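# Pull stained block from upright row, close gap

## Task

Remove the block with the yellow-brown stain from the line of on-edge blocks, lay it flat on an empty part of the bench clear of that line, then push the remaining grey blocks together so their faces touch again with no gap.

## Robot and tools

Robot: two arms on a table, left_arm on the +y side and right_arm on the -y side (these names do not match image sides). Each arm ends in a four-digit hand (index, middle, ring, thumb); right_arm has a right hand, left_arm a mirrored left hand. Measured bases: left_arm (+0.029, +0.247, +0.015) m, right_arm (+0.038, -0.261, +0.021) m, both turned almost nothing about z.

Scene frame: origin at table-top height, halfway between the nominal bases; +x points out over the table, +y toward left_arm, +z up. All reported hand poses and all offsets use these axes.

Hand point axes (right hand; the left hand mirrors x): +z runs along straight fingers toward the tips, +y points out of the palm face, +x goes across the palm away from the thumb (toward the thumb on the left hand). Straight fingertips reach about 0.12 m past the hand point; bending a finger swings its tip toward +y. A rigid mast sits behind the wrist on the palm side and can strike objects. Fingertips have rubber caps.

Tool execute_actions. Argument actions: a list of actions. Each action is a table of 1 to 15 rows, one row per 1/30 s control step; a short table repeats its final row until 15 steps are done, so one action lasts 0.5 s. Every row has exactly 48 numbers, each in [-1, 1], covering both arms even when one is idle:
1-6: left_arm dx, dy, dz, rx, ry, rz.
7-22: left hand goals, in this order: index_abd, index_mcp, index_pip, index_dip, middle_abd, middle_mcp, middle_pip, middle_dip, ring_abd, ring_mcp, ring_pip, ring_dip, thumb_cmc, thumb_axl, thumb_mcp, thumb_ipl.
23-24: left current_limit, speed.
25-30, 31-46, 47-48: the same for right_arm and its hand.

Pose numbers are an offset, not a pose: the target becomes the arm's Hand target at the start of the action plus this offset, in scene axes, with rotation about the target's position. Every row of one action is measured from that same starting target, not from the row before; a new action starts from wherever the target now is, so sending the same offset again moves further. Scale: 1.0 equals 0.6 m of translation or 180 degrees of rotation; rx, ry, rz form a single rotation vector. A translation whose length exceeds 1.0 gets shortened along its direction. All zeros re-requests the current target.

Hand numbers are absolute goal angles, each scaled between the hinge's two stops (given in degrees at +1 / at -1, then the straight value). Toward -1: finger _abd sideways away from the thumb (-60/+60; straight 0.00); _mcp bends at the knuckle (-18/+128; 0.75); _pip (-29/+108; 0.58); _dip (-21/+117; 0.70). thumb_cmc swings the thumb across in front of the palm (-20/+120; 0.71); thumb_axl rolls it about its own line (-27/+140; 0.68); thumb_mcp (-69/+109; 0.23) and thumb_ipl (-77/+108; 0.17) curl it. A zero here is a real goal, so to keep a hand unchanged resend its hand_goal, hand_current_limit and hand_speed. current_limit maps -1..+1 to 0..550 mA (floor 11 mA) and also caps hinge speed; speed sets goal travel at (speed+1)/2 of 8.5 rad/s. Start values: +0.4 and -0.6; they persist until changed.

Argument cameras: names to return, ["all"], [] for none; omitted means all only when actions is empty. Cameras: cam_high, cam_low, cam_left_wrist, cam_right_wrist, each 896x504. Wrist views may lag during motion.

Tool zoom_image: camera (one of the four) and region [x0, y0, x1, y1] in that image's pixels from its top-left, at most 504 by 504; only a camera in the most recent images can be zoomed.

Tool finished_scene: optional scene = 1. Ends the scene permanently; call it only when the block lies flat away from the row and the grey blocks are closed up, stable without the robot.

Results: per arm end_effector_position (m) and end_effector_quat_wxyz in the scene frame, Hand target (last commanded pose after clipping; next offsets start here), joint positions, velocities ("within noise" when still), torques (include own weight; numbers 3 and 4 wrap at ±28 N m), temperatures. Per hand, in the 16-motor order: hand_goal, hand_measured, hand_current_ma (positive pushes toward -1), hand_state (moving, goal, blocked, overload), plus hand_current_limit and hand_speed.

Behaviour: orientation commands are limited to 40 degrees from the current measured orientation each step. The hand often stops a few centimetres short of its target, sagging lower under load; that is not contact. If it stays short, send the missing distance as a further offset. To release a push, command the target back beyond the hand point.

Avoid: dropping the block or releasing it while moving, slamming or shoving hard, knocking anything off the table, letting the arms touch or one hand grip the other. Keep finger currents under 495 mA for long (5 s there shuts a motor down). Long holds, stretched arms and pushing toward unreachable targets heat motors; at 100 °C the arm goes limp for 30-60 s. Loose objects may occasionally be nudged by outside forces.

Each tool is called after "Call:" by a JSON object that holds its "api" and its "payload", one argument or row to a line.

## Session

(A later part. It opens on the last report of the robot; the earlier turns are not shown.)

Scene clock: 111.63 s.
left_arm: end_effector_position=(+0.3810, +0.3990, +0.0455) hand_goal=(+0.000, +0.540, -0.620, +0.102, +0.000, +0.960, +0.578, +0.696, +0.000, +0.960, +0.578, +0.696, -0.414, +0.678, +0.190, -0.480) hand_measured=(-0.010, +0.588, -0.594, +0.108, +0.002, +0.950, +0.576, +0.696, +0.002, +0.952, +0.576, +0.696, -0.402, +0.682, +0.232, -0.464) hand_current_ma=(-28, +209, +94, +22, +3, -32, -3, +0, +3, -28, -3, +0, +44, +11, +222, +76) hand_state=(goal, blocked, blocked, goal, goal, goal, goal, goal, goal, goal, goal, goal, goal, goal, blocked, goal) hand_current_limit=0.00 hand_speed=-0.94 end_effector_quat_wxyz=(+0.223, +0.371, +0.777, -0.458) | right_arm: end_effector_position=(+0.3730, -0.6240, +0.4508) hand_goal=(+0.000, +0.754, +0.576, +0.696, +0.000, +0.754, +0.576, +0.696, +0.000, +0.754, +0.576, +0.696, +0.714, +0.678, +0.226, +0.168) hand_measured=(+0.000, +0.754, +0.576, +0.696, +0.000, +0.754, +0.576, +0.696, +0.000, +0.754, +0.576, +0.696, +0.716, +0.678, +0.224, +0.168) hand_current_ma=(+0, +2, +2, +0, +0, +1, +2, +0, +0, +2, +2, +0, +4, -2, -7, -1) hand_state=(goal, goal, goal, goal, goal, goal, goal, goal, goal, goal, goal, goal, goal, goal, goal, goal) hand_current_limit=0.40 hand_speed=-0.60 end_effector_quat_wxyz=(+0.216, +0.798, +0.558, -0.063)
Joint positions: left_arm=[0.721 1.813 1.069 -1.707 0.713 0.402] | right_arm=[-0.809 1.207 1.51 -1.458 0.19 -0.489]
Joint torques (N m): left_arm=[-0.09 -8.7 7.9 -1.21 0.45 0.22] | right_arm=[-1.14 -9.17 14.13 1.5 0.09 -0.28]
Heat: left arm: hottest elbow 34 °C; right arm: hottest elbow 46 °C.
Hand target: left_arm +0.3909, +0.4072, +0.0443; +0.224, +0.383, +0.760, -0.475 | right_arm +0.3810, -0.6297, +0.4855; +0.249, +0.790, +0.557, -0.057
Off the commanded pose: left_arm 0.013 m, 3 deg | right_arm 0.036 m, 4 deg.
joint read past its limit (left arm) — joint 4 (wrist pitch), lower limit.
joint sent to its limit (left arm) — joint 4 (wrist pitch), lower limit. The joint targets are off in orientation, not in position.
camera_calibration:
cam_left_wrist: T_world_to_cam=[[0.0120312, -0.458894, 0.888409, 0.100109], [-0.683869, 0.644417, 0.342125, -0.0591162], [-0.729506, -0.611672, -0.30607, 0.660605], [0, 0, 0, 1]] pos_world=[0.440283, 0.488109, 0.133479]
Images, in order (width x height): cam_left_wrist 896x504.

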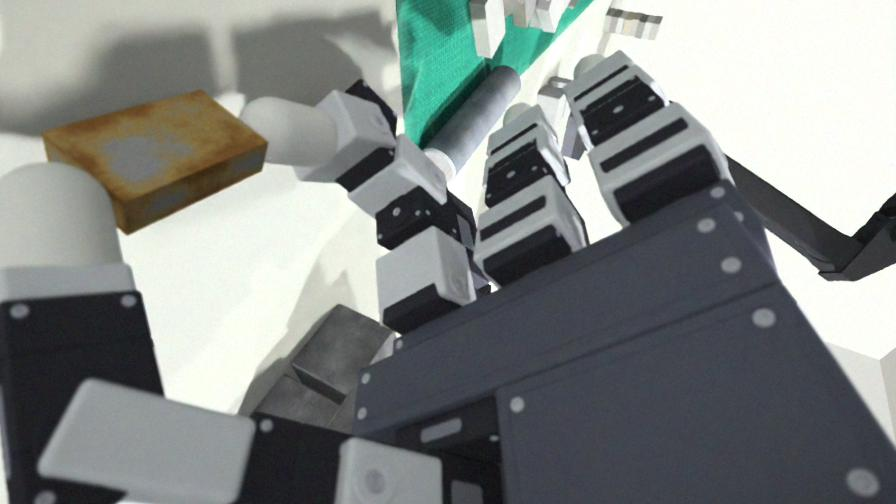

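Call:
{"api": "execute_actions", "payload": {
  "actions": [
    [[-0.02,0.0028,-0.004,0,0,0,0,0.54,-0.62,0.101,0,0.959,0.577,0.696,0,0.959,0.577,0.696,-0.414,0.677,0.19,-0.481,0.0,-0.94,0,0,0,0,0,0,0,0.754,0.576,0.696,0,0.754,0.576,0.696,0,0.754,0.576,0.696,0.714,0.678,0.226,0.168,0.4,-0.6]]
  ],
  "cameras": ["cam_left_wrist"]
}}

Call:
{"api": "zoom_image", "payload": {
  "camera": "cam_left_wrist",
  "region": [0, 0, 350, 250]
}}

Scene clock: 113.30 s.
left_arm: end_effector_position=(+0.3796, +0.4032, +0.0462) hand_goal=(+0.000, +0.540, -0.620, +0.102, +0.000, +0.960, +0.578, +0.696, +0.000, +0.960, +0.578, +0.696, -0.414, +0.678, +0.190, -0.480) hand_measured=(-0.022, +0.590, -0.594, +0.108, +0.002, +0.950, +0.576, +0.696, +0.002, +0.952, +0.576, +0.696, -0.402, +0.682, +0.232, -0.464) hand_current_ma=(-67, +213, +94, +22, +3, -32, -3, +0, +3, -28, -3, +0, +44, +11, +217, +76) hand_state=(blocked, blocked, blocked, goal, goal, goal, goal, goal, goal, goal, goal, goal, goal, goal, blocked, goal) hand_current_limit=0.00 hand_speed=-0.94 end_effector_quat_wxyz=(+0.229, +0.381, +0.773, -0.452) | right_arm: end_effector_position=(+0.3730, -0.6240, +0.4508) hand_goal=(+0.000, +0.754, +0.576, +0.696, +0.000, +0.754, +0.576, +0.696, +0.000, +0.754, +0.576, +0.696, +0.714, +0.678, +0.226, +0.168) hand_measured=(+0.000, +0.754, +0.576, +0.696, +0.000, +0.754, +0.576, +0.696, +0.000, +0.754, +0.576, +0.696, +0.716, +0.678, +0.224, +0.168) hand_current_ma=(+0, +2, +2, +0, +0, +1, +2, +0, +0, +2, +2, +0, +4, -2, -7, -1) hand_state=(goal, goal, goal, goal, goal, goal, goal, goal, goal, goal, goal, goal, goal, goal, goal, goal) hand_current_limit=0.40 hand_speed=-0.60 end_effector_quat_wxyz=(+0.216, +0.798, +0.558, -0.063)
Joint positions: left_arm=[0.735 1.813 1.069 -1.707 0.703 0.435] | right_arm=[-0.809 1.207 1.51 -1.458 0.19 -0.489]
Joint torques (N m): left_arm=[0.79 -9.17 6.02 -1.21 0.09 0.12] | right_arm=[-1.14 -9.17 14.15 1.48 0.09 -0.28]
Heat: left arm: hottest elbow 34 °C; right arm: hottest elbow 47 °C.
Hand target: left_arm +0.3789, +0.4089, +0.0420; +0.224, +0.383, +0.760, -0.475 | right_arm +0.3810, -0.6297, +0.4855; +0.249, +0.790, +0.557, -0.057
Off the commanded pose: left_arm 0.007 m, 3 deg | right_arm 0.036 m, 4 deg.
joint read past its limit (left arm) — joint 4 (wrist pitch), lower limit.
joint sent to its limit (left arm) — joint 4 (wrist pitch), lower limit. The joint targets are off in orientation, not in position.
camera_calibration:
cam_left_wrist: T_world_to_cam=[[-0.0143176, -0.463572, 0.885944, 0.113427], [-0.685048, 0.649963, 0.329023, -0.0641596], [-0.728357, -0.602203, -0.326875, 0.659077], [0, 0, 0, 1]] pos_world=[0.437715, 0.491181, 0.136056]
Images, in order (width x height): cam_left_wrist 896x504.

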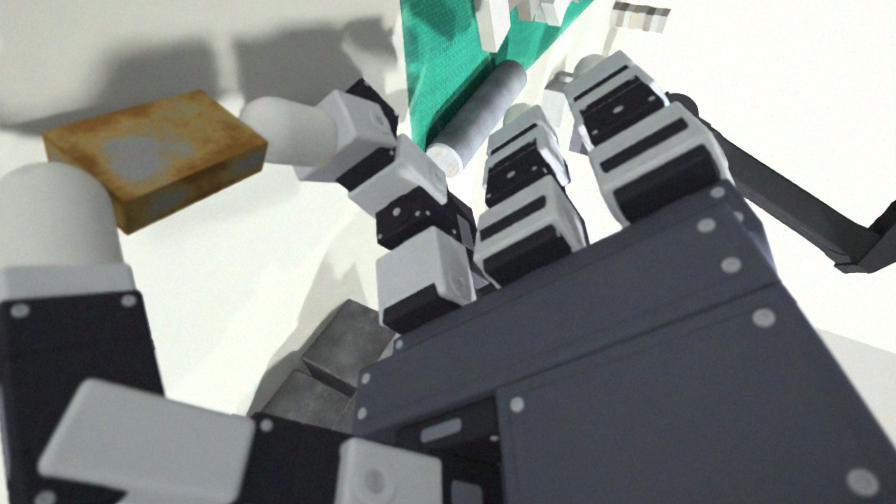

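Scaled by 1.440 from the camera's 896x504 image, which has a finer 1280x720 frame.

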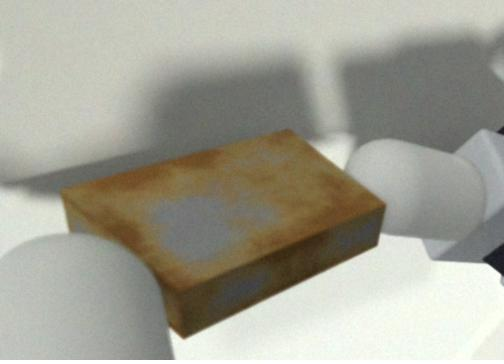

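Call:
{"api": "execute_actions", "payload": {
  "actions": [
    [[0,0,0.017,0,0,0,0,0.54,-0.62,0.101,0,0.959,0.577,0.696,0,0.959,0.577,0.696,-0.414,0.677,0.19,-0.481,0.0,-0.94,0,0,0,0,0,0,0,0.754,0.576,0.696,0,0.754,0.576,0.696,0,0.754,0.576,0.696,0.714,0.678,0.226,0.168,0.4,-0.6]],
    [[0,0,0,0,0,0,0,0.563,-0.741,0.278,0,0.959,0.577,0.696,0,0.959,0.577,0.696,-0.414,0.677,0.19,-0.481,0.0,-0.88,0,0,0,0,0,0,0,0.754,0.576,0.696,0,0.754,0.576,0.696,0,0.754,0.576,0.696,0.714,0.678,0.226,0.168,0.4,-0.6]]
  ],
  "cameras": ["cam_left_wrist"]
}}

Call:
{"api": "zoom_image", "payload": {
  "camera": "cam_left_wrist",
  "region": [0, 0, 350, 250]
}}

Scene clock: 121.53 s.
left_arm: end_effector_position=(+0.3790, +0.4045, +0.0482) hand_goal=(+0.000, +0.564, -0.740, +0.278, +0.000, +0.960, +0.578, +0.696, +0.000, +0.960, +0.578, +0.696, -0.414, +0.678, +0.190, -0.480) hand_measured=(-0.002, +0.600, -0.678, +0.286, +0.002, +0.950, +0.576, +0.696, +0.002, +0.952, +0.576, +0.696, -0.402, +0.682, +0.232, -0.460) hand_current_ma=(-6, +144, +254, +27, +3, -32, -3, +0, +3, -28, -3, +0, +44, +11, +217, +98) hand_state=(goal, blocked, blocked, goal, goal, goal, goal, goal, goal, goal, goal, goal, goal, goal, blocked, goal) hand_current_limit=0.00 hand_speed=-0.88 end_effector_quat_wxyz=(+0.228, +0.383, +0.774, -0.449) | right_arm: end_effector_position=(+0.3730, -0.6240, +0.4508) hand_goal=(+0.000, +0.754, +0.576, +0.696, +0.000, +0.754, +0.576, +0.696, +0.000, +0.754, +0.576, +0.696, +0.714, +0.678, +0.226, +0.168) hand_measured=(+0.000, +0.754, +0.576, +0.696, +0.000, +0.754, +0.576, +0.696, +0.000, +0.754, +0.576, +0.696, +0.716, +0.678, +0.224, +0.168) hand_current_ma=(+0, +2, +2, +0, +0, +1, +2, +0, +0, +2, +2, +0, +4, -2, -7, -1) hand_state=(goal, goal, goal, goal, goal, goal, goal, goal, goal, goal, goal, goal, goal, goal, goal, goal) hand_current_limit=0.40 hand_speed=-0.60 end_effector_quat_wxyz=(+0.216, +0.798, +0.558, -0.063)
Joint positions: left_arm=[0.737 1.806 1.069 -1.707 0.698 0.435] | right_arm=[-0.809 1.207 1.51 -1.458 0.19 -0.489]
Joint torques (N m): left_arm=[0.38 -10.99 5.5 -1.21 0.49 -0.04] | right_arm=[-1.08 -9.11 14.13 1.5 0.09 -0.28]
Motor temperatures (°C): left_arm=[29 30 33 27 28 29] | right_arm=[27 30 48 29 31 30]
Heat: left arm: hottest elbow 33 °C; right arm: hottest elbow 48 °C.
Hand target: left_arm +0.3789, +0.4090, +0.0522; +0.224, +0.383, +0.760, -0.475 | right_arm +0.3810, -0.6297, +0.4855; +0.249, +0.790, +0.557, -0.057
Off the commanded pose: left_arm 0.006 m, 3 deg | right_arm 0.036 m, 4 deg.
joint read past its limit (left arm) — joint 4 (wrist pitch), lower limit.
joint sent to its limit (left arm) — joint 4 (wrist pitch), lower limit. The joint targets are off in orientation, not in position.
camera_calibration:
cam_left_wrist: T_world_to_cam=[[-0.0178811, -0.469733, 0.882628, 0.116236], [-0.684953, 0.648838, 0.331434, -0.0657761], [-0.728368, -0.598632, -0.333347, 0.659001], [0, 0, 0, 1]] pos_world=[0.43702, 0.491777, 0.138884]
Images, in order (width x height): cam_left_wrist 896x504.

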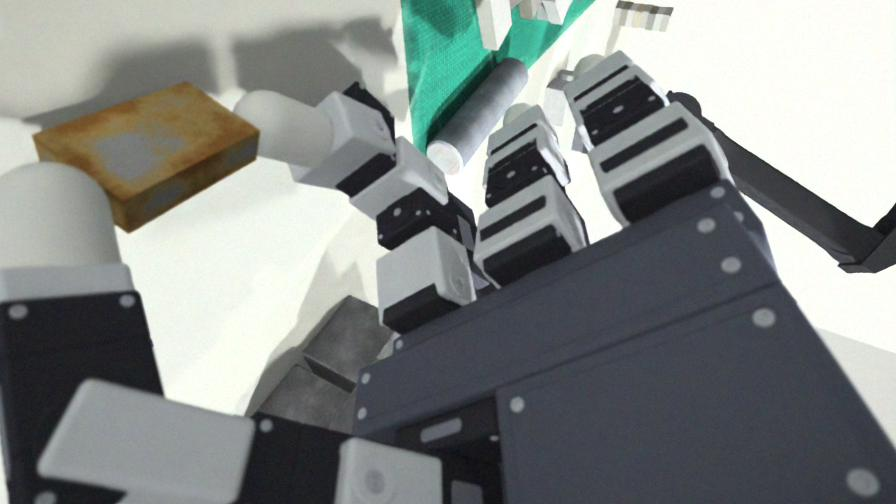

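Scaled by 1.440 from the camera's 896x504 image, which has a finer 1280x720 frame.

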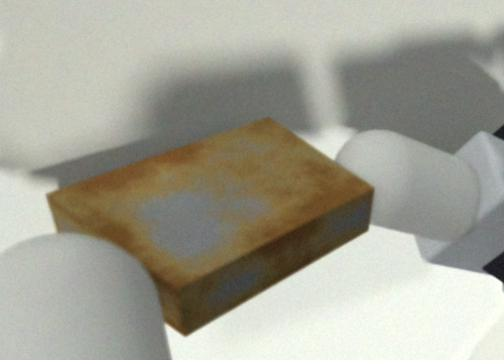

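Call:
{"api": "execute_actions", "payload": {
  "actions": [
    [[0,0,0,0,0,0,0,0.585,-0.861,0.456,0,0.959,0.577,0.696,0,0.959,0.577,0.696,-0.414,0.677,0.19,-0.481,0.2,-0.88,0,0,0,0,0,0,0,0.754,0.576,0.696,0,0.754,0.576,0.696,0,0.754,0.576,0.696,0.714,0.678,0.226,0.168,0.4,-0.6]],
    [[0,0,0,0,0,0,0,0.608,-0.982,0.633,0,0.959,0.577,0.696,0,0.959,0.577,0.696,-0.414,0.677,0.19,-0.481,0.2,-0.88,0,0,0,0,0,0,0,0.754,0.576,0.696,0,0.754,0.576,0.696,0,0.754,0.576,0.696,0.714,0.678,0.226,0.168,0.4,-0.6]]
  ],
  "cameras": ["cam_left_wrist", "cam_low"]
}}

Call:
{"api": "zoom_image", "payload": {
  "camera": "cam_left_wrist",
  "region": [0, 0, 350, 250]
}}

Call:
{"api": "zoom_image", "payload": {
  "camera": "cam_low",
  "region": [560, 140, 700, 280]
}}

Scene clock: 123.23 s.
left_arm: end_effector_position=(+0.3790, +0.4045, +0.0482) hand_goal=(+0.000, +0.608, -0.982, +0.634, +0.000, +0.960, +0.578, +0.696, +0.000, +0.960, +0.578, +0.696, -0.414, +0.678, +0.190, -0.480) hand_measured=(-0.002, +0.648, -0.924, +0.644, +0.002, +0.950, +0.576, +0.696, +0.002, +0.952, +0.576, +0.696, -0.402, +0.682, +0.232, -0.456) hand_current_ma=(-6, +168, +240, +33, +3, -32, -3, +0, +3, -28, -3, +0, +44, +11, +217, +122) hand_state=(goal, blocked, blocked, goal, goal, goal, goal, goal, goal, goal, goal, goal, goal, goal, blocked, blocked) hand_current_limit=0.20 hand_speed=-0.88 end_effector_quat_wxyz=(+0.228, +0.383, +0.774, -0.449) | right_arm: end_effector_position=(+0.3730, -0.6240, +0.4508) hand_goal=(+0.000, +0.754, +0.576, +0.696, +0.000, +0.754, +0.576, +0.696, +0.000, +0.754, +0.576, +0.696, +0.714, +0.678, +0.226, +0.168) hand_measured=(+0.000, +0.754, +0.576, +0.696, +0.000, +0.754, +0.576, +0.696, +0.000, +0.754, +0.576, +0.696, +0.716, +0.678, +0.224, +0.168) hand_current_ma=(+0, +2, +2, +0, +0, +1, +2, +0, +0, +2, +2, +0, +4, -2, -7, -1) hand_state=(goal, goal, goal, goal, goal, goal, goal, goal, goal, goal, goal, goal, goal, goal, goal, goal) hand_current_limit=0.40 hand_speed=-0.60 end_effector_quat_wxyz=(+0.216, +0.798, +0.558, -0.063)
Joint positions: left_arm=[0.737 1.806 1.069 -1.707 0.698 0.435] | right_arm=[-0.809 1.207 1.51 -1.458 0.19 -0.489]
Joint torques (N m): left_arm=[0.44 -10.99 5.48 -1.21 0.49 -0.04] | right_arm=[-1.08 -9.17 14.13 1.48 0.09 -0.27]
Heat: left arm: hottest elbow 33 °C; right arm: hottest elbow 48 °C.
Hand target: left_arm +0.3789, +0.4090, +0.0522; +0.224, +0.383, +0.760, -0.475 | right_arm +0.3810, -0.6297, +0.4855; +0.249, +0.790, +0.557, -0.057
Off the commanded pose: left_arm 0.006 m, 3 deg | right_arm 0.036 m, 4 deg.
joint read past its limit (left arm) — joint 4 (wrist pitch), lower limit.
joint sent to its limit (left arm) — joint 4 (wrist pitch), lower limit. The joint targets are off in orientation, not in position.
camera_calibration:
cam_left_wrist: T_world_to_cam=[[-0.0178811, -0.469733, 0.882628, 0.116236], [-0.684953, 0.648838, 0.331434, -0.0657761], [-0.728368, -0.598632, -0.333347, 0.659001], [0, 0, 0, 1]] pos_world=[0.43702, 0.491777, 0.138884]
Images, in order (width x height): cam_low 896x504, cam_left_wrist 896x504.

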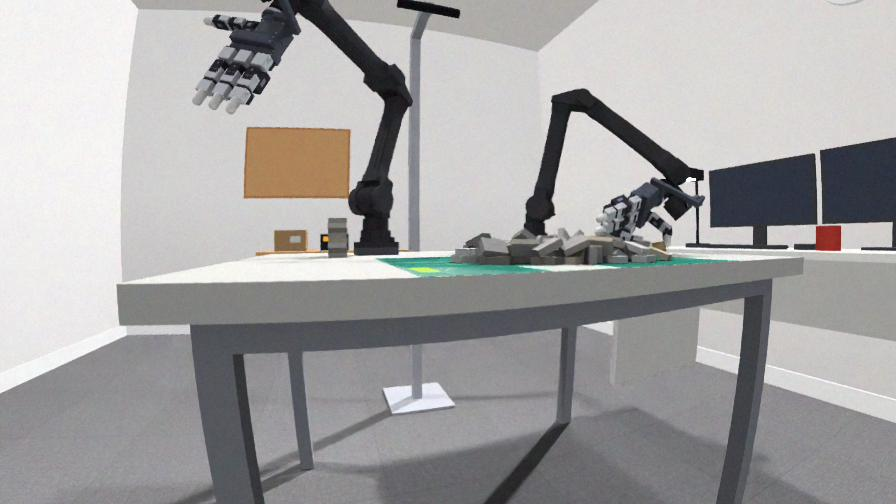

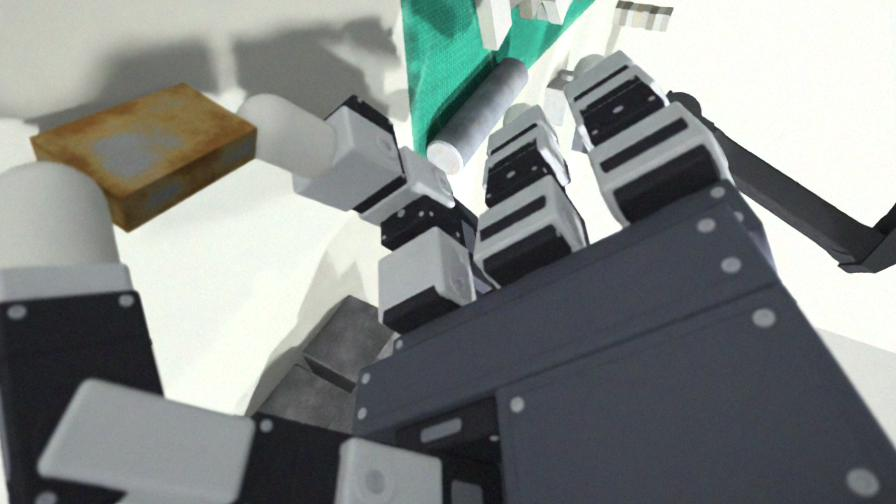

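Scaled by 1.440 from the camera's 896x504 image, which has a finer 1280x720 frame.

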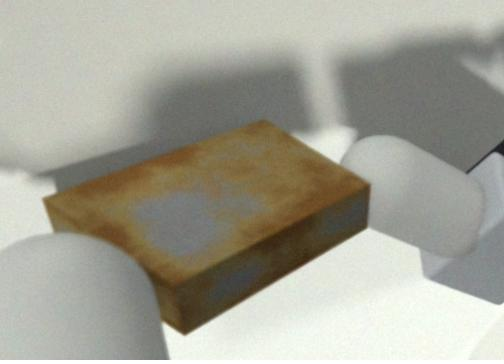

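Scaled by 3.600 from the camera's 896x504 image, which has a finer 1280x720 frame.

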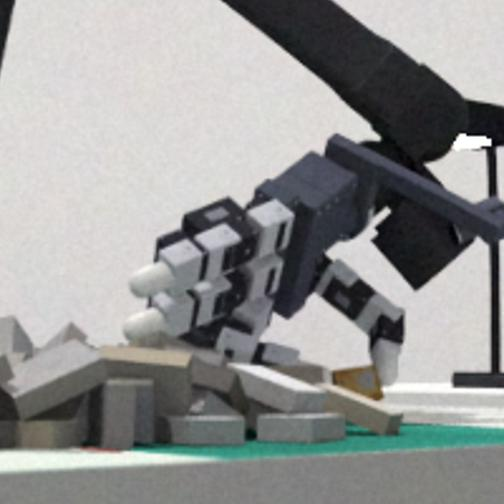

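Call:
{"api": "execute_actions", "payload": {
  "actions": [
    [[0,0,-0.016,0,0,0,0,0.608,-0.982,0.633,0,0.959,0.577,0.696,0,0.959,0.577,0.696,-0.414,0.677,0.19,-0.481,0.2,-0.88,0,0,0,0,0,0,0,0.754,0.576,0.696,0,0.754,0.576,0.696,0,0.754,0.576,0.696,0.714,0.678,0.226,0.168,0.4,-0.6]],
    [[0,0,-0.008,0,0,0,0,0.608,-0.982,0.633,0,0.959,0.577,0.696,0,0.959,0.577,0.696,-0.414,0.677,0.19,-0.481,0.2,-0.88,0,0,0,0,0,0,0,0.754,0.576,0.696,0,0.754,0.576,0.696,0,0.754,0.576,0.696,0.714,0.678,0.226,0.168,0.4,-0.6]]
  ],
  "cameras": ["cam_left_wrist"]
}}

Call:
{"api": "zoom_image", "payload": {
  "camera": "cam_left_wrist",
  "region": [0, 0, 350, 250]
}}

Scene clock: 125.07 s.
left_arm: end_effector_position=(+0.3774, +0.4047, +0.0433) hand_goal=(+0.000, +0.608, -0.982, +0.634, +0.000, +0.960, +0.578, +0.696, +0.000, +0.960, +0.578, +0.696, -0.414, +0.678, +0.190, -0.480) hand_measured=(+0.004, +0.648, -0.954, +0.642, +0.002, +0.950, +0.576, +0.696, +0.002, +0.952, +0.576, +0.696, -0.402, +0.682, +0.236, -0.450) hand_current_ma=(+8, +168, +104, +27, +3, -32, -3, +0, +3, -28, -3, +0, +44, +11, +245, +153) hand_state=(goal, blocked, blocked, goal, goal, goal, goal, goal, goal, goal, goal, goal, goal, goal, blocked, blocked) hand_current_limit=0.20 hand_speed=-0.88 end_effector_quat_wxyz=(+0.227, +0.383, +0.772, -0.454) | right_arm: end_effector_position=(+0.3730, -0.6240, +0.4508) hand_goal=(+0.000, +0.754, +0.576, +0.696, +0.000, +0.754, +0.576, +0.696, +0.000, +0.754, +0.576, +0.696, +0.714, +0.678, +0.226, +0.168) hand_measured=(+0.000, +0.754, +0.576, +0.696, +0.000, +0.754, +0.576, +0.696, +0.000, +0.754, +0.576, +0.696, +0.716, +0.678, +0.224, +0.168) hand_current_ma=(+0, +2, +2, +0, +0, +1, +2, +0, +0, +2, +2, +0, +4, -2, -7, -1) hand_state=(goal, goal, goal, goal, goal, goal, goal, goal, goal, goal, goal, goal, goal, goal, goal, goal) hand_current_limit=0.40 hand_speed=-0.60 end_effector_quat_wxyz=(+0.216, +0.798, +0.558, -0.063)
Joint positions: left_arm=[0.741 1.821 1.069 -1.707 0.694 0.444] | right_arm=[-0.809 1.207 1.51 -1.458 0.19 -0.489]
Joint torques (N m): left_arm=[0.26 -8.82 6.2 -1.22 0.36 0.09] | right_arm=[-1.14 -9.17 14.13 1.48 0.09 -0.28]
Heat: left arm: hottest elbow 33 °C; right arm: hottest elbow 48 °C.
Hand target: left_arm +0.3789, +0.4089, +0.0378; +0.224, +0.383, +0.760, -0.475 | right_arm +0.3810, -0.6297, +0.4855; +0.249, +0.790, +0.557, -0.057
Off the commanded pose: left_arm 0.007 m, 3 deg | right_arm 0.036 m, 4 deg.
joint read past its limit (left arm) — joint 4 (wrist pitch), lower limit.
joint sent to its limit (left arm) — joint 4 (wrist pitch), lower limit. The joint targets are off in orientation, not in position.
camera_calibration:
cam_left_wrist: T_world_to_cam=[[-0.0156094, -0.462103, 0.886689, 0.116541], [-0.681362, 0.653936, 0.328807, -0.0686608], [-0.73178, -0.599023, -0.325067, 0.657427], [0, 0, 0, 1]] pos_world=[0.436129, 0.492568, 0.132949]
Images, in order (width x height): cam_left_wrist 896x504.

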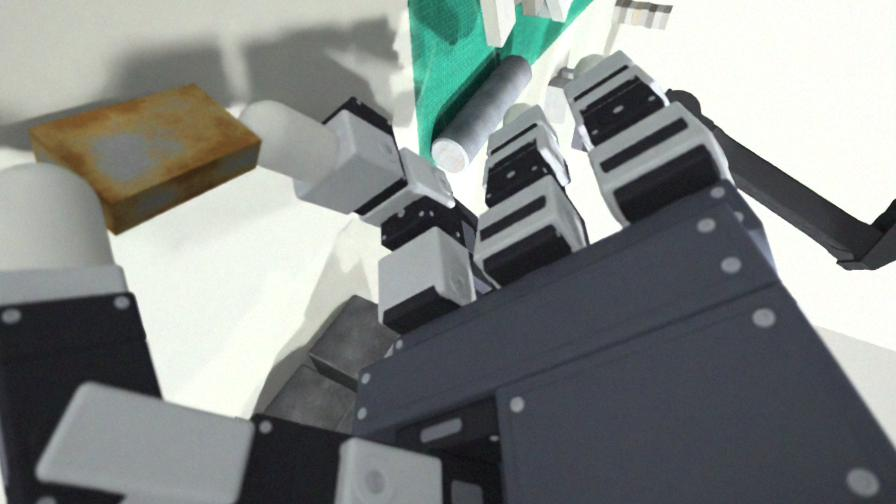

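Scaled by 1.440 from the camera's 896x504 image, which has a finer 1280x720 frame.

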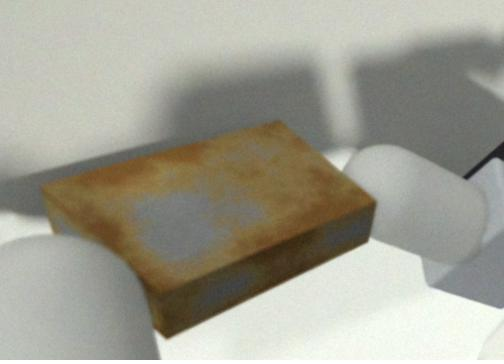

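Call:
{"api": "execute_actions", "payload": {
  "actions": [
    [[-0.01,0.0014,-0.01,0,0,0,0,0.608,-0.982,0.633,0,0.959,0.577,0.696,0,0.959,0.577,0.696,-0.414,0.677,0.19,-0.481,0.2,-0.88,0,0,0,0,0,0,0,0.754,0.576,0.696,0,0.754,0.576,0.696,0,0.754,0.576,0.696,0.714,0.678,0.226,0.168,0.4,-0.6]]
  ],
  "cameras": ["cam_left_wrist", "cam_low"]
}}

Call:
{"api": "zoom_image", "payload": {
  "camera": "cam_left_wrist",
  "region": [0, 0, 350, 250]
}}

Call:
{"api": "zoom_image", "payload": {
  "camera": "cam_low",
  "region": [560, 140, 700, 280]
}}

Scene clock: 126.33 s.
left_arm: end_effector_position=(+0.3743, +0.4081, +0.0406) hand_goal=(+0.000, +0.608, -0.982, +0.634, +0.000, +0.960, +0.578, +0.696, +0.000, +0.960, +0.578, +0.696, -0.414, +0.678, +0.190, -0.480) hand_measured=(+0.006, +0.652, -0.960, +0.638, +0.002, +0.950, +0.576, +0.696, +0.002, +0.952, +0.576, +0.696, -0.408, +0.678, +0.238, -0.450) hand_current_ma=(+14, +185, +80, +12, +3, -32, -3, +0, +3, -28, -3, +0, +18, +2, +252, +155) hand_state=(goal, blocked, blocked, goal, goal, goal, goal, goal, goal, goal, goal, goal, goal, goal, blocked, blocked) hand_current_limit=0.20 hand_speed=-0.88 end_effector_quat_wxyz=(+0.228, +0.386, +0.770, -0.453) | right_arm: end_effector_position=(+0.3730, -0.6240, +0.4508) hand_goal=(+0.000, +0.754, +0.576, +0.696, +0.000, +0.754, +0.576, +0.696, +0.000, +0.754, +0.576, +0.696, +0.714, +0.678, +0.226, +0.168) hand_measured=(+0.000, +0.754, +0.576, +0.696, +0.000, +0.754, +0.576, +0.696, +0.000, +0.754, +0.576, +0.696, +0.716, +0.678, +0.224, +0.168) hand_current_ma=(+0, +2, +2, +0, +0, +1, +2, +0, +0, +2, +2, +0, +4, -2, -7, -1) hand_state=(goal, goal, goal, goal, goal, goal, goal, goal, goal, goal, goal, goal, goal, goal, goal, goal) hand_current_limit=0.40 hand_speed=-0.60 end_effector_quat_wxyz=(+0.216, +0.798, +0.558, -0.063)
Joint positions: left_arm=[0.753 1.829 1.069 -1.707 0.682 0.462] | right_arm=[-0.809 1.207 1.51 -1.458 0.19 -0.489]
Joint torques (N m): left_arm=[0.32 -8.35 5.53 -1.25 0.36 0.11] | right_arm=[-1.14 -9.11 14.13 1.5 0.09 -0.27]
Heat: left arm: hottest elbow 33 °C; right arm: hottest elbow 48 °C.
Hand target: left_arm +0.3729, +0.4098, +0.0318; +0.224, +0.383, +0.760, -0.475 | right_arm +0.3810, -0.6297, +0.4855; +0.249, +0.790, +0.557, -0.057
Off the commanded pose: left_arm 0.009 m, 3 deg | right_arm 0.036 m, 4 deg.
joint read past its limit (left arm) — joint 4 (wrist pitch), lower limit.
joint sent to its limit (left arm) — joint 4 (wrist pitch), lower limit. The joint targets still meet the commanded pose.
camera_calibration:
cam_left_wrist: T_world_to_cam=[[-0.0225103, -0.462296, 0.88644, 0.123104], [-0.678805, 0.65802, 0.325933, -0.0746834], [-0.733973, -0.594383, -0.328621, 0.655297], [0, 0, 0, 1]] pos_world=[0.433046, 0.495552, 0.130562]
Images, in order (width x height): cam_low 896x504, cam_left_wrist 896x504.

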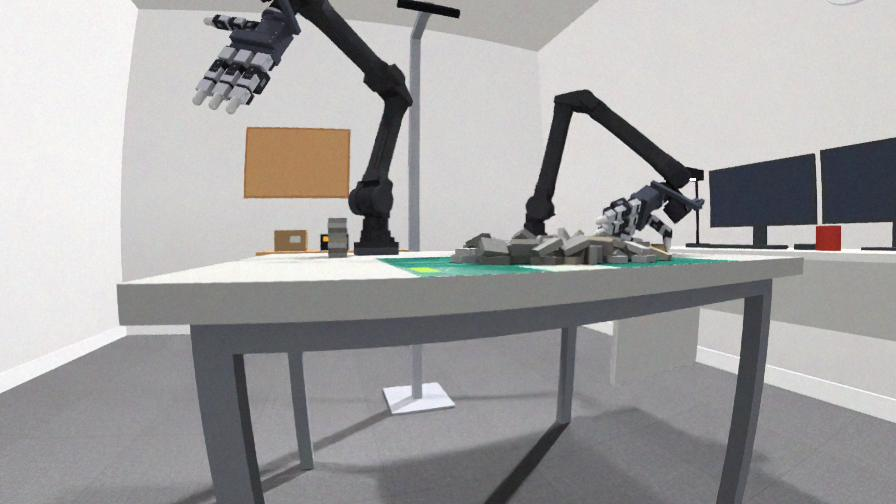

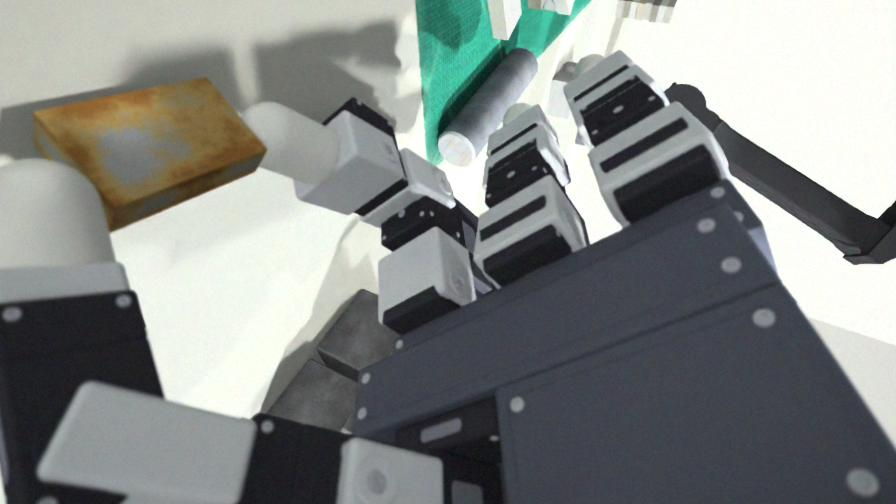

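Scaled by 1.440 from the camera's 896x504 image, which has a finer 1280x720 frame.

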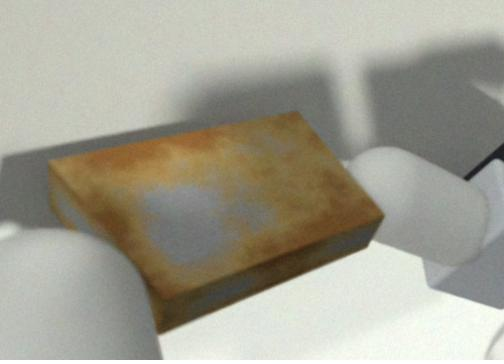

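Scaled by 3.600 from the camera's 896x504 image, which has a finer 1280x720 frame.

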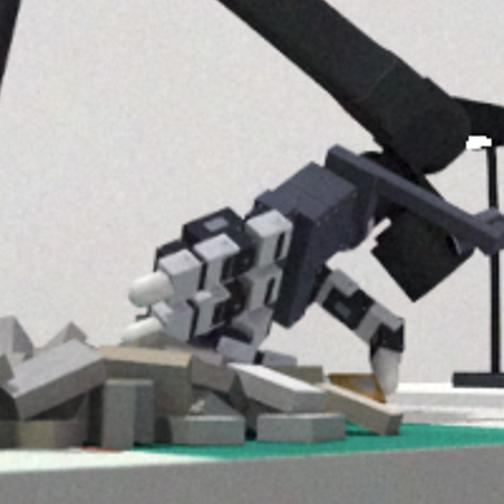

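Call:
{"api": "execute_actions", "payload": {
  "actions": [
    [[-0.012,0.002,-0.002,0,0,0,0,0.608,-0.982,0.633,0,0.959,0.577,0.696,0,0.959,0.577,0.696,-0.414,0.677,0.19,-0.481,0.2,-0.88,0,0,0,0,0,0,0,0.754,0.576,0.696,0,0.754,0.576,0.696,0,0.754,0.576,0.696,0.714,0.678,0.226,0.168,0.4,-0.6]]
  ],
  "cameras": ["cam_left_wrist"]
}}

Call:
{"api": "zoom_image", "payload": {
  "camera": "cam_left_wrist",
  "region": [0, 0, 350, 250]
}}

Scene clock: 128.93 s.
left_arm: end_effector_position=(+0.3719, +0.4102, +0.0396) hand_goal=(+0.000, +0.608, -0.982, +0.634, +0.000, +0.960, +0.578, +0.696, +0.000, +0.960, +0.578, +0.696, -0.414, +0.678, +0.190, -0.480) hand_measured=(-0.008, +0.652, -0.960, +0.644, +0.002, +0.950, +0.576, +0.696, +0.002, +0.952, +0.576, +0.696, -0.406, +0.678, +0.238, -0.450) hand_current_ma=(-22, +189, +81, +34, +3, -32, -3, +0, +3, -28, -3, +0, +23, +2, +252, +155) hand_state=(goal, blocked, blocked, goal, goal, goal, goal, goal, goal, goal, goal, goal, goal, goal, blocked, blocked) hand_current_limit=0.20 hand_speed=-0.88 end_effector_quat_wxyz=(+0.230, +0.389, +0.769, -0.452) | right_arm: end_effector_position=(+0.3730, -0.6240, +0.4508) hand_goal=(+0.000, +0.754, +0.576, +0.696, +0.000, +0.754, +0.576, +0.696, +0.000, +0.754, +0.576, +0.696, +0.714, +0.678, +0.226, +0.168) hand_measured=(+0.000, +0.754, +0.576, +0.696, +0.000, +0.754, +0.576, +0.696, +0.000, +0.754, +0.576, +0.696, +0.716, +0.678, +0.224, +0.168) hand_current_ma=(+0, +2, +2, +0, +0, +1, +2, +0, +0, +2, +2, +0, +4, -2, -7, -1) hand_state=(goal, goal, goal, goal, goal, goal, goal, goal, goal, goal, goal, goal, goal, goal, goal, goal) hand_current_limit=0.40 hand_speed=-0.60 end_effector_quat_wxyz=(+0.216, +0.798, +0.558, -0.063)
Joint positions: left_arm=[0.762 1.831 1.067 -1.707 0.675 0.479] | right_arm=[-0.809 1.207 1.51 -1.458 0.19 -0.489]
Joint torques (N m): left_arm=[0.79 -8.76 4.63 -1.25 0.11 0.06] | right_arm=[-1.08 -9.17 14.13 1.48 0.09 -0.27]
Heat: left arm: hottest elbow 33 °C; right arm: hottest elbow 48 °C.
Hand target: left_arm +0.3658, +0.4110, +0.0307; +0.224, +0.383, +0.760, -0.475 | right_arm +0.3810, -0.6297, +0.4855; +0.249, +0.790, +0.557, -0.057
Off the commanded pose: left_arm 0.011 m, 3 deg | right_arm 0.036 m, 4 deg.
joint read past its limit (left arm) — joint 4 (wrist pitch), lower limit.
joint sent to its limit (left arm) — joint 4 (wrist pitch), lower limit. The joint targets still meet the commanded pose.
camera_calibration:
cam_left_wrist: T_world_to_cam=[[-0.031608, -0.461881, 0.886378, 0.128099], [-0.678773, 0.660877, 0.32017, -0.0782501], [-0.733667, -0.59153, -0.334402, 0.653324], [0, 0, 0, 1]] pos_world=[0.430257, 0.497341, 0.129982]
Images, in order (width x height): cam_left_wrist 896x504.

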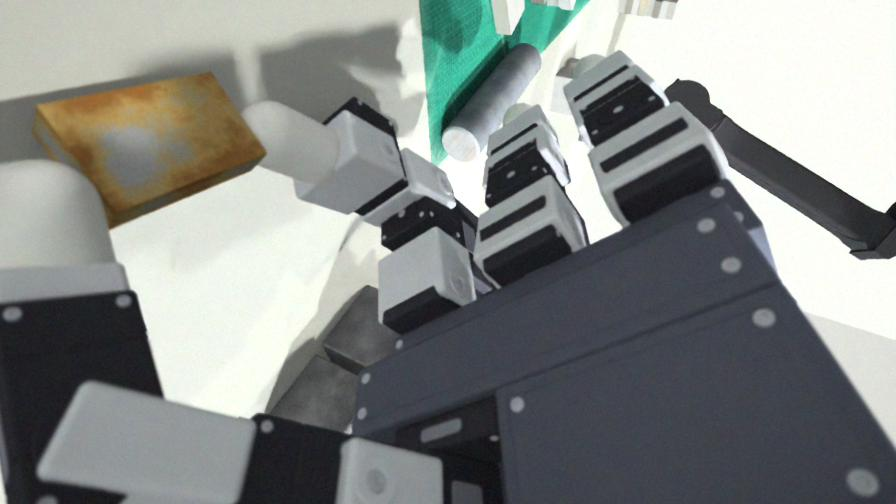

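Scaled by 1.440 from the camera's 896x504 image, which has a finer 1280x720 frame.

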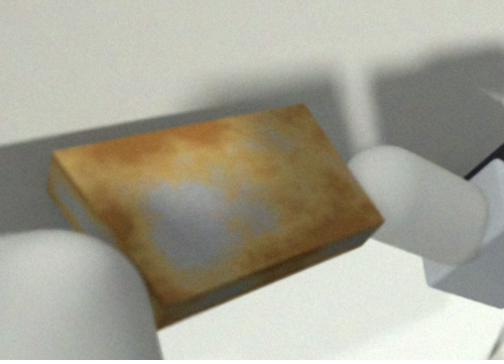

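Call:
{"api": "execute_actions", "payload": {
  "actions": [
    [[-0.0133,0.002,-0.002,0,0,0,0,0.608,-0.982,0.633,0,0.959,0.577,0.696,0,0.959,0.577,0.696,-0.414,0.677,0.19,-0.481,0.2,-0.88,0,0,0,0,0,0,0,0.754,0.576,0.696,0,0.754,0.576,0.696,0,0.754,0.576,0.696,0.714,0.678,0.226,0.168,0.4,-0.6]]
  ],
  "cameras": ["cam_left_wrist"]
}}

Call:
{"api": "zoom_image", "payload": {
  "camera": "cam_left_wrist",
  "region": [0, 0, 350, 250]
}}

Scene clock: 130.47 s.
left_arm: end_effector_position=(+0.3683, +0.4118, +0.0392) hand_goal=(+0.000, +0.608, -0.982, +0.634, +0.000, +0.960, +0.578, +0.696, +0.000, +0.960, +0.578, +0.696, -0.414, +0.678, +0.190, -0.480) hand_measured=(-0.018, +0.652, -0.960, +0.646, +0.002, +0.950, +0.576, +0.696, +0.002, +0.952, +0.576, +0.696, -0.406, +0.678, +0.238, -0.450) hand_current_ma=(-58, +189, +81, +38, +3, -32, -3, +0, +3, -28, -3, +0, +27, +2, +252, +155) hand_state=(goal, blocked, blocked, goal, goal, goal, goal, goal, goal, goal, goal, goal, goal, goal, blocked, blocked) hand_current_limit=0.20 hand_speed=-0.88 end_effector_quat_wxyz=(+0.236, +0.393, +0.766, -0.451) | right_arm: end_effector_position=(+0.3730, -0.6240, +0.4508) hand_goal=(+0.000, +0.754, +0.576, +0.696, +0.000, +0.754, +0.576, +0.696, +0.000, +0.754, +0.576, +0.696, +0.714, +0.678, +0.226, +0.168) hand_measured=(+0.000, +0.754, +0.576, +0.696, +0.000, +0.754, +0.576, +0.696, +0.000, +0.754, +0.576, +0.696, +0.716, +0.678, +0.224, +0.168) hand_current_ma=(+0, +2, +2, +0, +0, +1, +2, +0, +0, +2, +2, +0, +4, -2, -7, -1) hand_state=(goal, goal, goal, goal, goal, goal, goal, goal, goal, goal, goal, goal, goal, goal, goal, goal) hand_current_limit=0.40 hand_speed=-0.60 end_effector_quat_wxyz=(+0.216, +0.798, +0.558, -0.063)
Joint positions: left_arm=[0.776 1.831 1.059 -1.707 0.672 0.504] | right_arm=[-0.809 1.207 1.51 -1.458 0.19 -0.489]
Joint torques (N m): left_arm=[1.03 -9 4.11 -1.26 -0.34 -0.03] | right_arm=[-1.08 -9.17 14.12 1.48 0.09 -0.27]
Heat: left arm: hottest elbow 33 °C; right arm: hottest elbow 48 °C.
Hand target: left_arm +0.3579, +0.4123, +0.0295; +0.224, +0.383, +0.760, -0.475 | right_arm +0.3810, -0.6297, +0.4855; +0.249, +0.790, +0.557, -0.057
Off the commanded pose: left_arm 0.014 m, 3 deg | right_arm 0.036 m, 4 deg.
joint read past its limit (left arm) — joint 4 (wrist pitch), lower limit.
joint sent to its limit (left arm) — joint 4 (wrist pitch), lower limit. The joint targets still meet the commanded pose.
camera_calibration:
cam_left_wrist: T_world_to_cam=[[-0.0454377, -0.45815, 0.887713, 0.132598], [-0.683166, 0.662597, 0.306999, -0.080214], [-0.728848, -0.592506, -0.343099, 0.650525], [0, 0, 0, 1]] pos_world=[0.425359, 0.499339, 0.130111]
Images, in order (width x height): cam_left_wrist 896x504.

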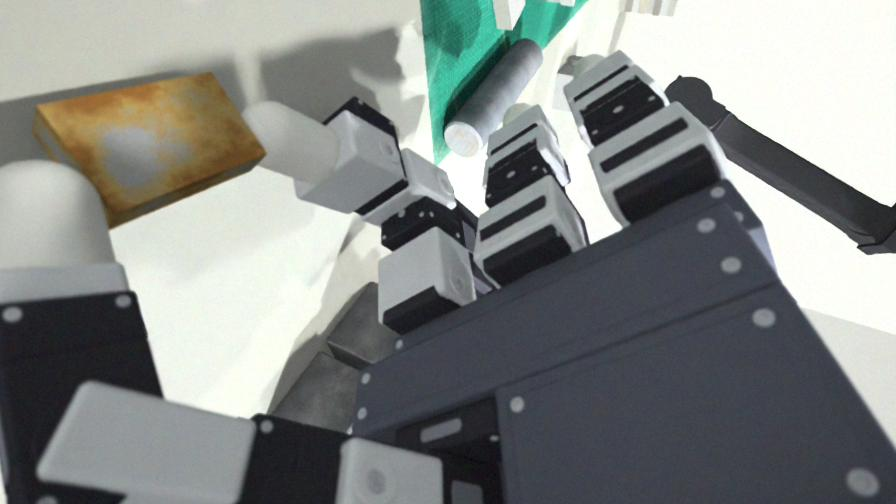

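Scaled by 1.440 from the camera's 896x504 image, which has a finer 1280x720 frame.

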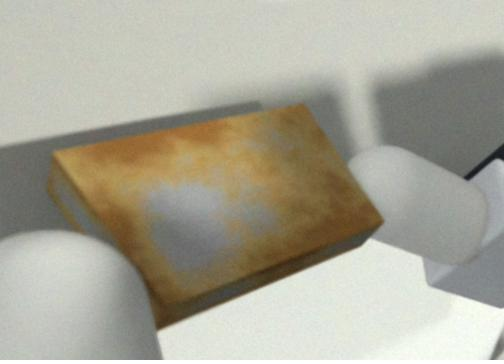

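Call:
{"api": "execute_actions", "payload": {
  "actions": [
    [[0.0133,0,0.0125,0,0,0,0,0.7,-0.93,0.633,0,0.959,0.577,0.696,0,0.959,0.577,0.696,-0.414,0.677,0.3,-0.4,0.2,-0.99,0,0,0,0,0,0,0,0.754,0.576,0.696,0,0.754,0.576,0.696,0,0.754,0.576,0.696,0.714,0.678,0.226,0.168,0.4,-0.6]],
    [[0,0,0,0,0,0,0,0.7,-0.93,0.633,0,0.959,0.577,0.696,0,0.959,0.577,0.696,-0.414,0.677,0.3,-0.4,0.2,-0.99,0,0,0,0,0,0,0,0.754,0.576,0.696,0,0.754,0.576,0.696,0,0.754,0.576,0.696,0.714,0.678,0.226,0.168,0.4,-0.6]],
    [[0,0,0,0,0,0,0,0.7,-0.93,0.633,0,0.959,0.577,0.696,0,0.959,0.577,0.696,-0.414,0.677,0.3,-0.4,0.2,-0.99,0,0,0,0,0,0,0,0.754,0.576,0.696,0,0.754,0.576,0.696,0,0.754,0.576,0.696,0.714,0.678,0.226,0.168,0.4,-0.6]]
  ],
  "cameras": ["cam_left_wrist"]
}}

Call:
{"api": "zoom_image", "payload": {
  "camera": "cam_left_wrist",
  "region": [0, 0, 350, 250]
}}

Scene clock: 133.70 s.
left_arm: end_effector_position=(+0.3684, +0.4121, +0.0398) hand_goal=(+0.000, +0.700, -0.930, +0.634, +0.000, +0.960, +0.578, +0.696, +0.000, +0.960, +0.578, +0.696, -0.414, +0.678, +0.300, -0.400) hand_measured=(-0.018, +0.654, -0.946, +0.640, +0.002, +0.950, +0.576, +0.696, +0.002, +0.952, +0.576, +0.696, -0.406, +0.678, +0.238, -0.438) hand_current_ma=(-58, -36, -56, +19, +3, -32, -3, +0, +3, -28, -3, +0, +29, +3, +6, -4) hand_state=(goal, moving, goal, goal, goal, goal, goal, goal, goal, goal, goal, goal, goal, goal, moving, moving) hand_current_limit=0.20 hand_speed=-0.99 end_effector_quat_wxyz=(+0.237, +0.389, +0.768, -0.451) | right_arm: end_effector_position=(+0.3730, -0.6240, +0.4508) hand_goal=(+0.000, +0.754, +0.576, +0.696, +0.000, +0.754, +0.576, +0.696, +0.000, +0.754, +0.576, +0.696, +0.714, +0.678, +0.226, +0.168) hand_measured=(+0.000, +0.754, +0.576, +0.696, +0.000, +0.754, +0.576, +0.696, +0.000, +0.754, +0.576, +0.696, +0.716, +0.678, +0.224, +0.168) hand_current_ma=(+0, +2, +2, +0, +0, +1, +2, +0, +0, +2, +2, +0, +4, -2, -7, -1) hand_state=(goal, goal, goal, goal, goal, goal, goal, goal, goal, goal, goal, goal, goal, goal, goal, goal) hand_current_limit=0.40 hand_speed=-0.60 end_effector_quat_wxyz=(+0.216, +0.798, +0.558, -0.063)
Joint positions: left_arm=[0.776 1.829 1.059 -1.707 0.676 0.497] | right_arm=[-0.809 1.207 1.51 -1.458 0.19 -0.489]
Joint torques (N m): left_arm=[-0.38 -10.17 5.05 -1.25 0.13 -0.18] | right_arm=[-1.14 -9.17 14.13 1.48 0.09 -0.27]
Heat: left arm: hottest elbow 32 °C; right arm: hottest elbow 49 °C.
Hand target: left_arm +0.3658, +0.4123, +0.0369; +0.224, +0.383, +0.760, -0.475 | right_arm +0.3810, -0.6297, +0.4855; +0.249, +0.790, +0.557, -0.057
Off the commanded pose: left_arm 0.004 m, 3 deg | right_arm 0.036 m, 4 deg.
joint read past its limit (left arm) — joint 4 (wrist pitch), lower limit.
joint sent to its limit (left arm) — joint 4 (wrist pitch), lower limit. The joint targets are off in orientation, not in position.
camera_calibration:
cam_left_wrist: T_world_to_cam=[[-0.039375, -0.458446, 0.88785, 0.130126], [-0.686296, 0.658215, 0.309436, -0.077685], [-0.726256, -0.597144, -0.340547, 0.651882], [0, 0, 0, 1]] pos_world=[0.425242, 0.500056, 0.130502]
Images, in order (width x height): cam_left_wrist 896x504.

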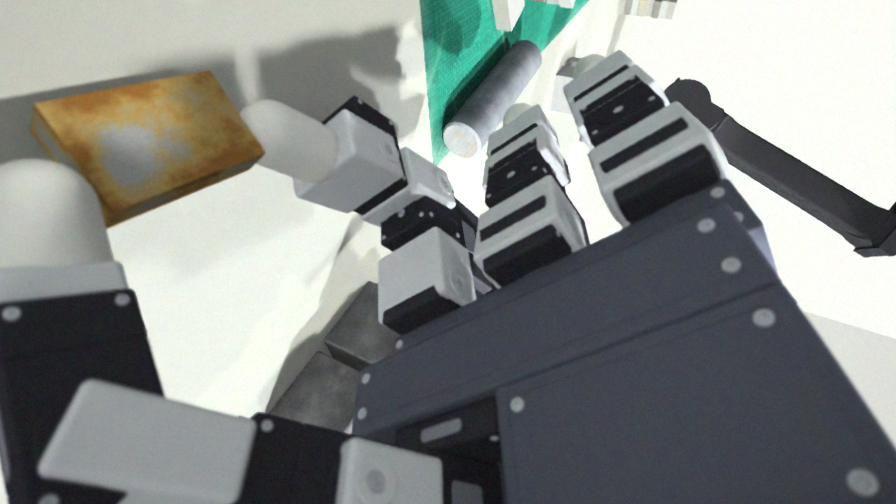

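Scaled by 1.440 from the camera's 896x504 image, which has a finer 1280x720 frame.

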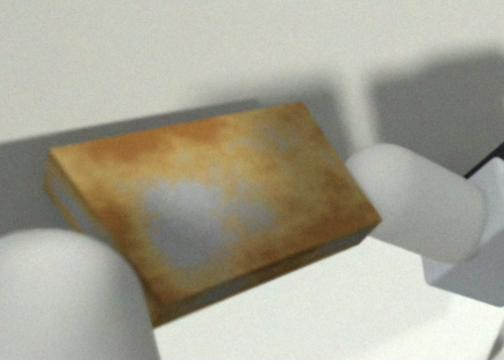

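Call:
{"api": "execute_actions", "payload": {
  "actions": [
    [[0,0,0,0,0,0,0,0.72,-0.9,0.633,0,0.959,0.577,0.696,0,0.959,0.577,0.696,-0.414,0.677,0.34,-0.4,0.2,-0.99,0,0,0,0,0,0,0,0.754,0.576,0.696,0,0.754,0.576,0.696,0,0.754,0.576,0.696,0.714,0.678,0.226,0.168,0.4,-0.6]],
    [[0,0,0,0,0,0,0,0.72,-0.9,0.633,0,0.959,0.577,0.696,0,0.959,0.577,0.696,-0.414,0.677,0.34,-0.4,0.2,-0.99,0,0,0,0,0,0,0,0.754,0.576,0.696,0,0.754,0.576,0.696,0,0.754,0.576,0.696,0.714,0.678,0.226,0.168,0.4,-0.6]]
  ],
  "cameras": ["cam_left_wrist"]
}}

Scene clock: 137.57 s.
left_arm: end_effector_position=(+0.3685, +0.4122, +0.0402) hand_goal=(+0.000, +0.720, -0.900, +0.634, +0.000, +0.960, +0.578, +0.696, +0.000, +0.960, +0.578, +0.696, -0.414, +0.678, +0.340, -0.400) hand_measured=(-0.014, +0.690, -0.934, +0.638, +0.002, +0.950, +0.576, +0.696, +0.002, +0.952, +0.576, +0.696, -0.406, +0.678, +0.334, -0.402) hand_current_ma=(-40, -122, -127, +9, +3, -32, -3, +0, +3, -28, -3, +0, +29, +3, -21, -8) hand_state=(goal, blocked, blocked, goal, goal, goal, goal, goal, goal, goal, goal, goal, goal, goal, goal, goal) hand_current_limit=0.20 hand_speed=-0.99 end_effector_quat_wxyz=(+0.237, +0.389, +0.768, -0.451) | right_arm: end_effector_position=(+0.3730, -0.6240, +0.4508) hand_goal=(+0.000, +0.754, +0.576, +0.696, +0.000, +0.754, +0.576, +0.696, +0.000, +0.754, +0.576, +0.696, +0.714, +0.678, +0.226, +0.168) hand_measured=(+0.000, +0.754, +0.576, +0.696, +0.000, +0.754, +0.576, +0.696, +0.000, +0.754, +0.576, +0.696, +0.716, +0.678, +0.224, +0.168) hand_current_ma=(+0, +2, +2, +0, +0, +1, +2, +0, +0, +2, +2, +0, +4, -2, -7, -1) hand_state=(goal, goal, goal, goal, goal, goal, goal, goal, goal, goal, goal, goal, goal, goal, goal, goal) hand_current_limit=0.40 hand_speed=-0.60 end_effector_quat_wxyz=(+0.216, +0.798, +0.558, -0.063)
Joint positions: left_arm=[0.776 1.828 1.059 -1.707 0.676 0.496] | right_arm=[-0.809 1.207 1.51 -1.458 0.19 -0.489]
Joint torques (N m): left_arm=[-0.38 -9.99 5.08 -1.24 0.13 -0.18] | right_arm=[-1.08 -9.17 14.13 1.5 0.09 -0.28]
Heat: left arm: hottest elbow 32 °C; right arm: hottest elbow 49 °C.
Hand target: left_arm +0.3658, +0.4123, +0.0370; +0.224, +0.383, +0.760, -0.475 | right_arm +0.3810, -0.6297, +0.4855; +0.249, +0.790, +0.557, -0.057
Off the commanded pose: left_arm 0.004 m, 3 deg | right_arm 0.036 m, 4 deg.
joint read past its limit (left arm) — joint 4 (wrist pitch), lower limit.
joint sent to its limit (left arm) — joint 4 (wrist pitch), lower limit. The joint targets are off in orientation, not in position.
camera_calibration:
cam_left_wrist: T_world_to_cam=[[-0.0396976, -0.459182, 0.887455, 0.130236], [-0.686546, 0.657845, 0.309668, -0.0775807], [-0.726002, -0.596985, -0.341364, 0.651973], [0, 0, 0, 1]] pos_world=[0.425241, 0.500057, 0.131006]
Images, in order (width x height): cam_left_wrist 896x504.

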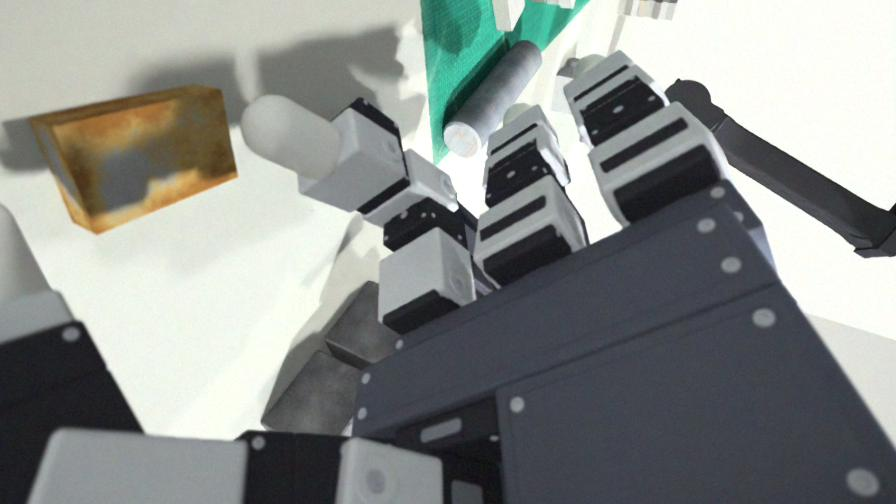

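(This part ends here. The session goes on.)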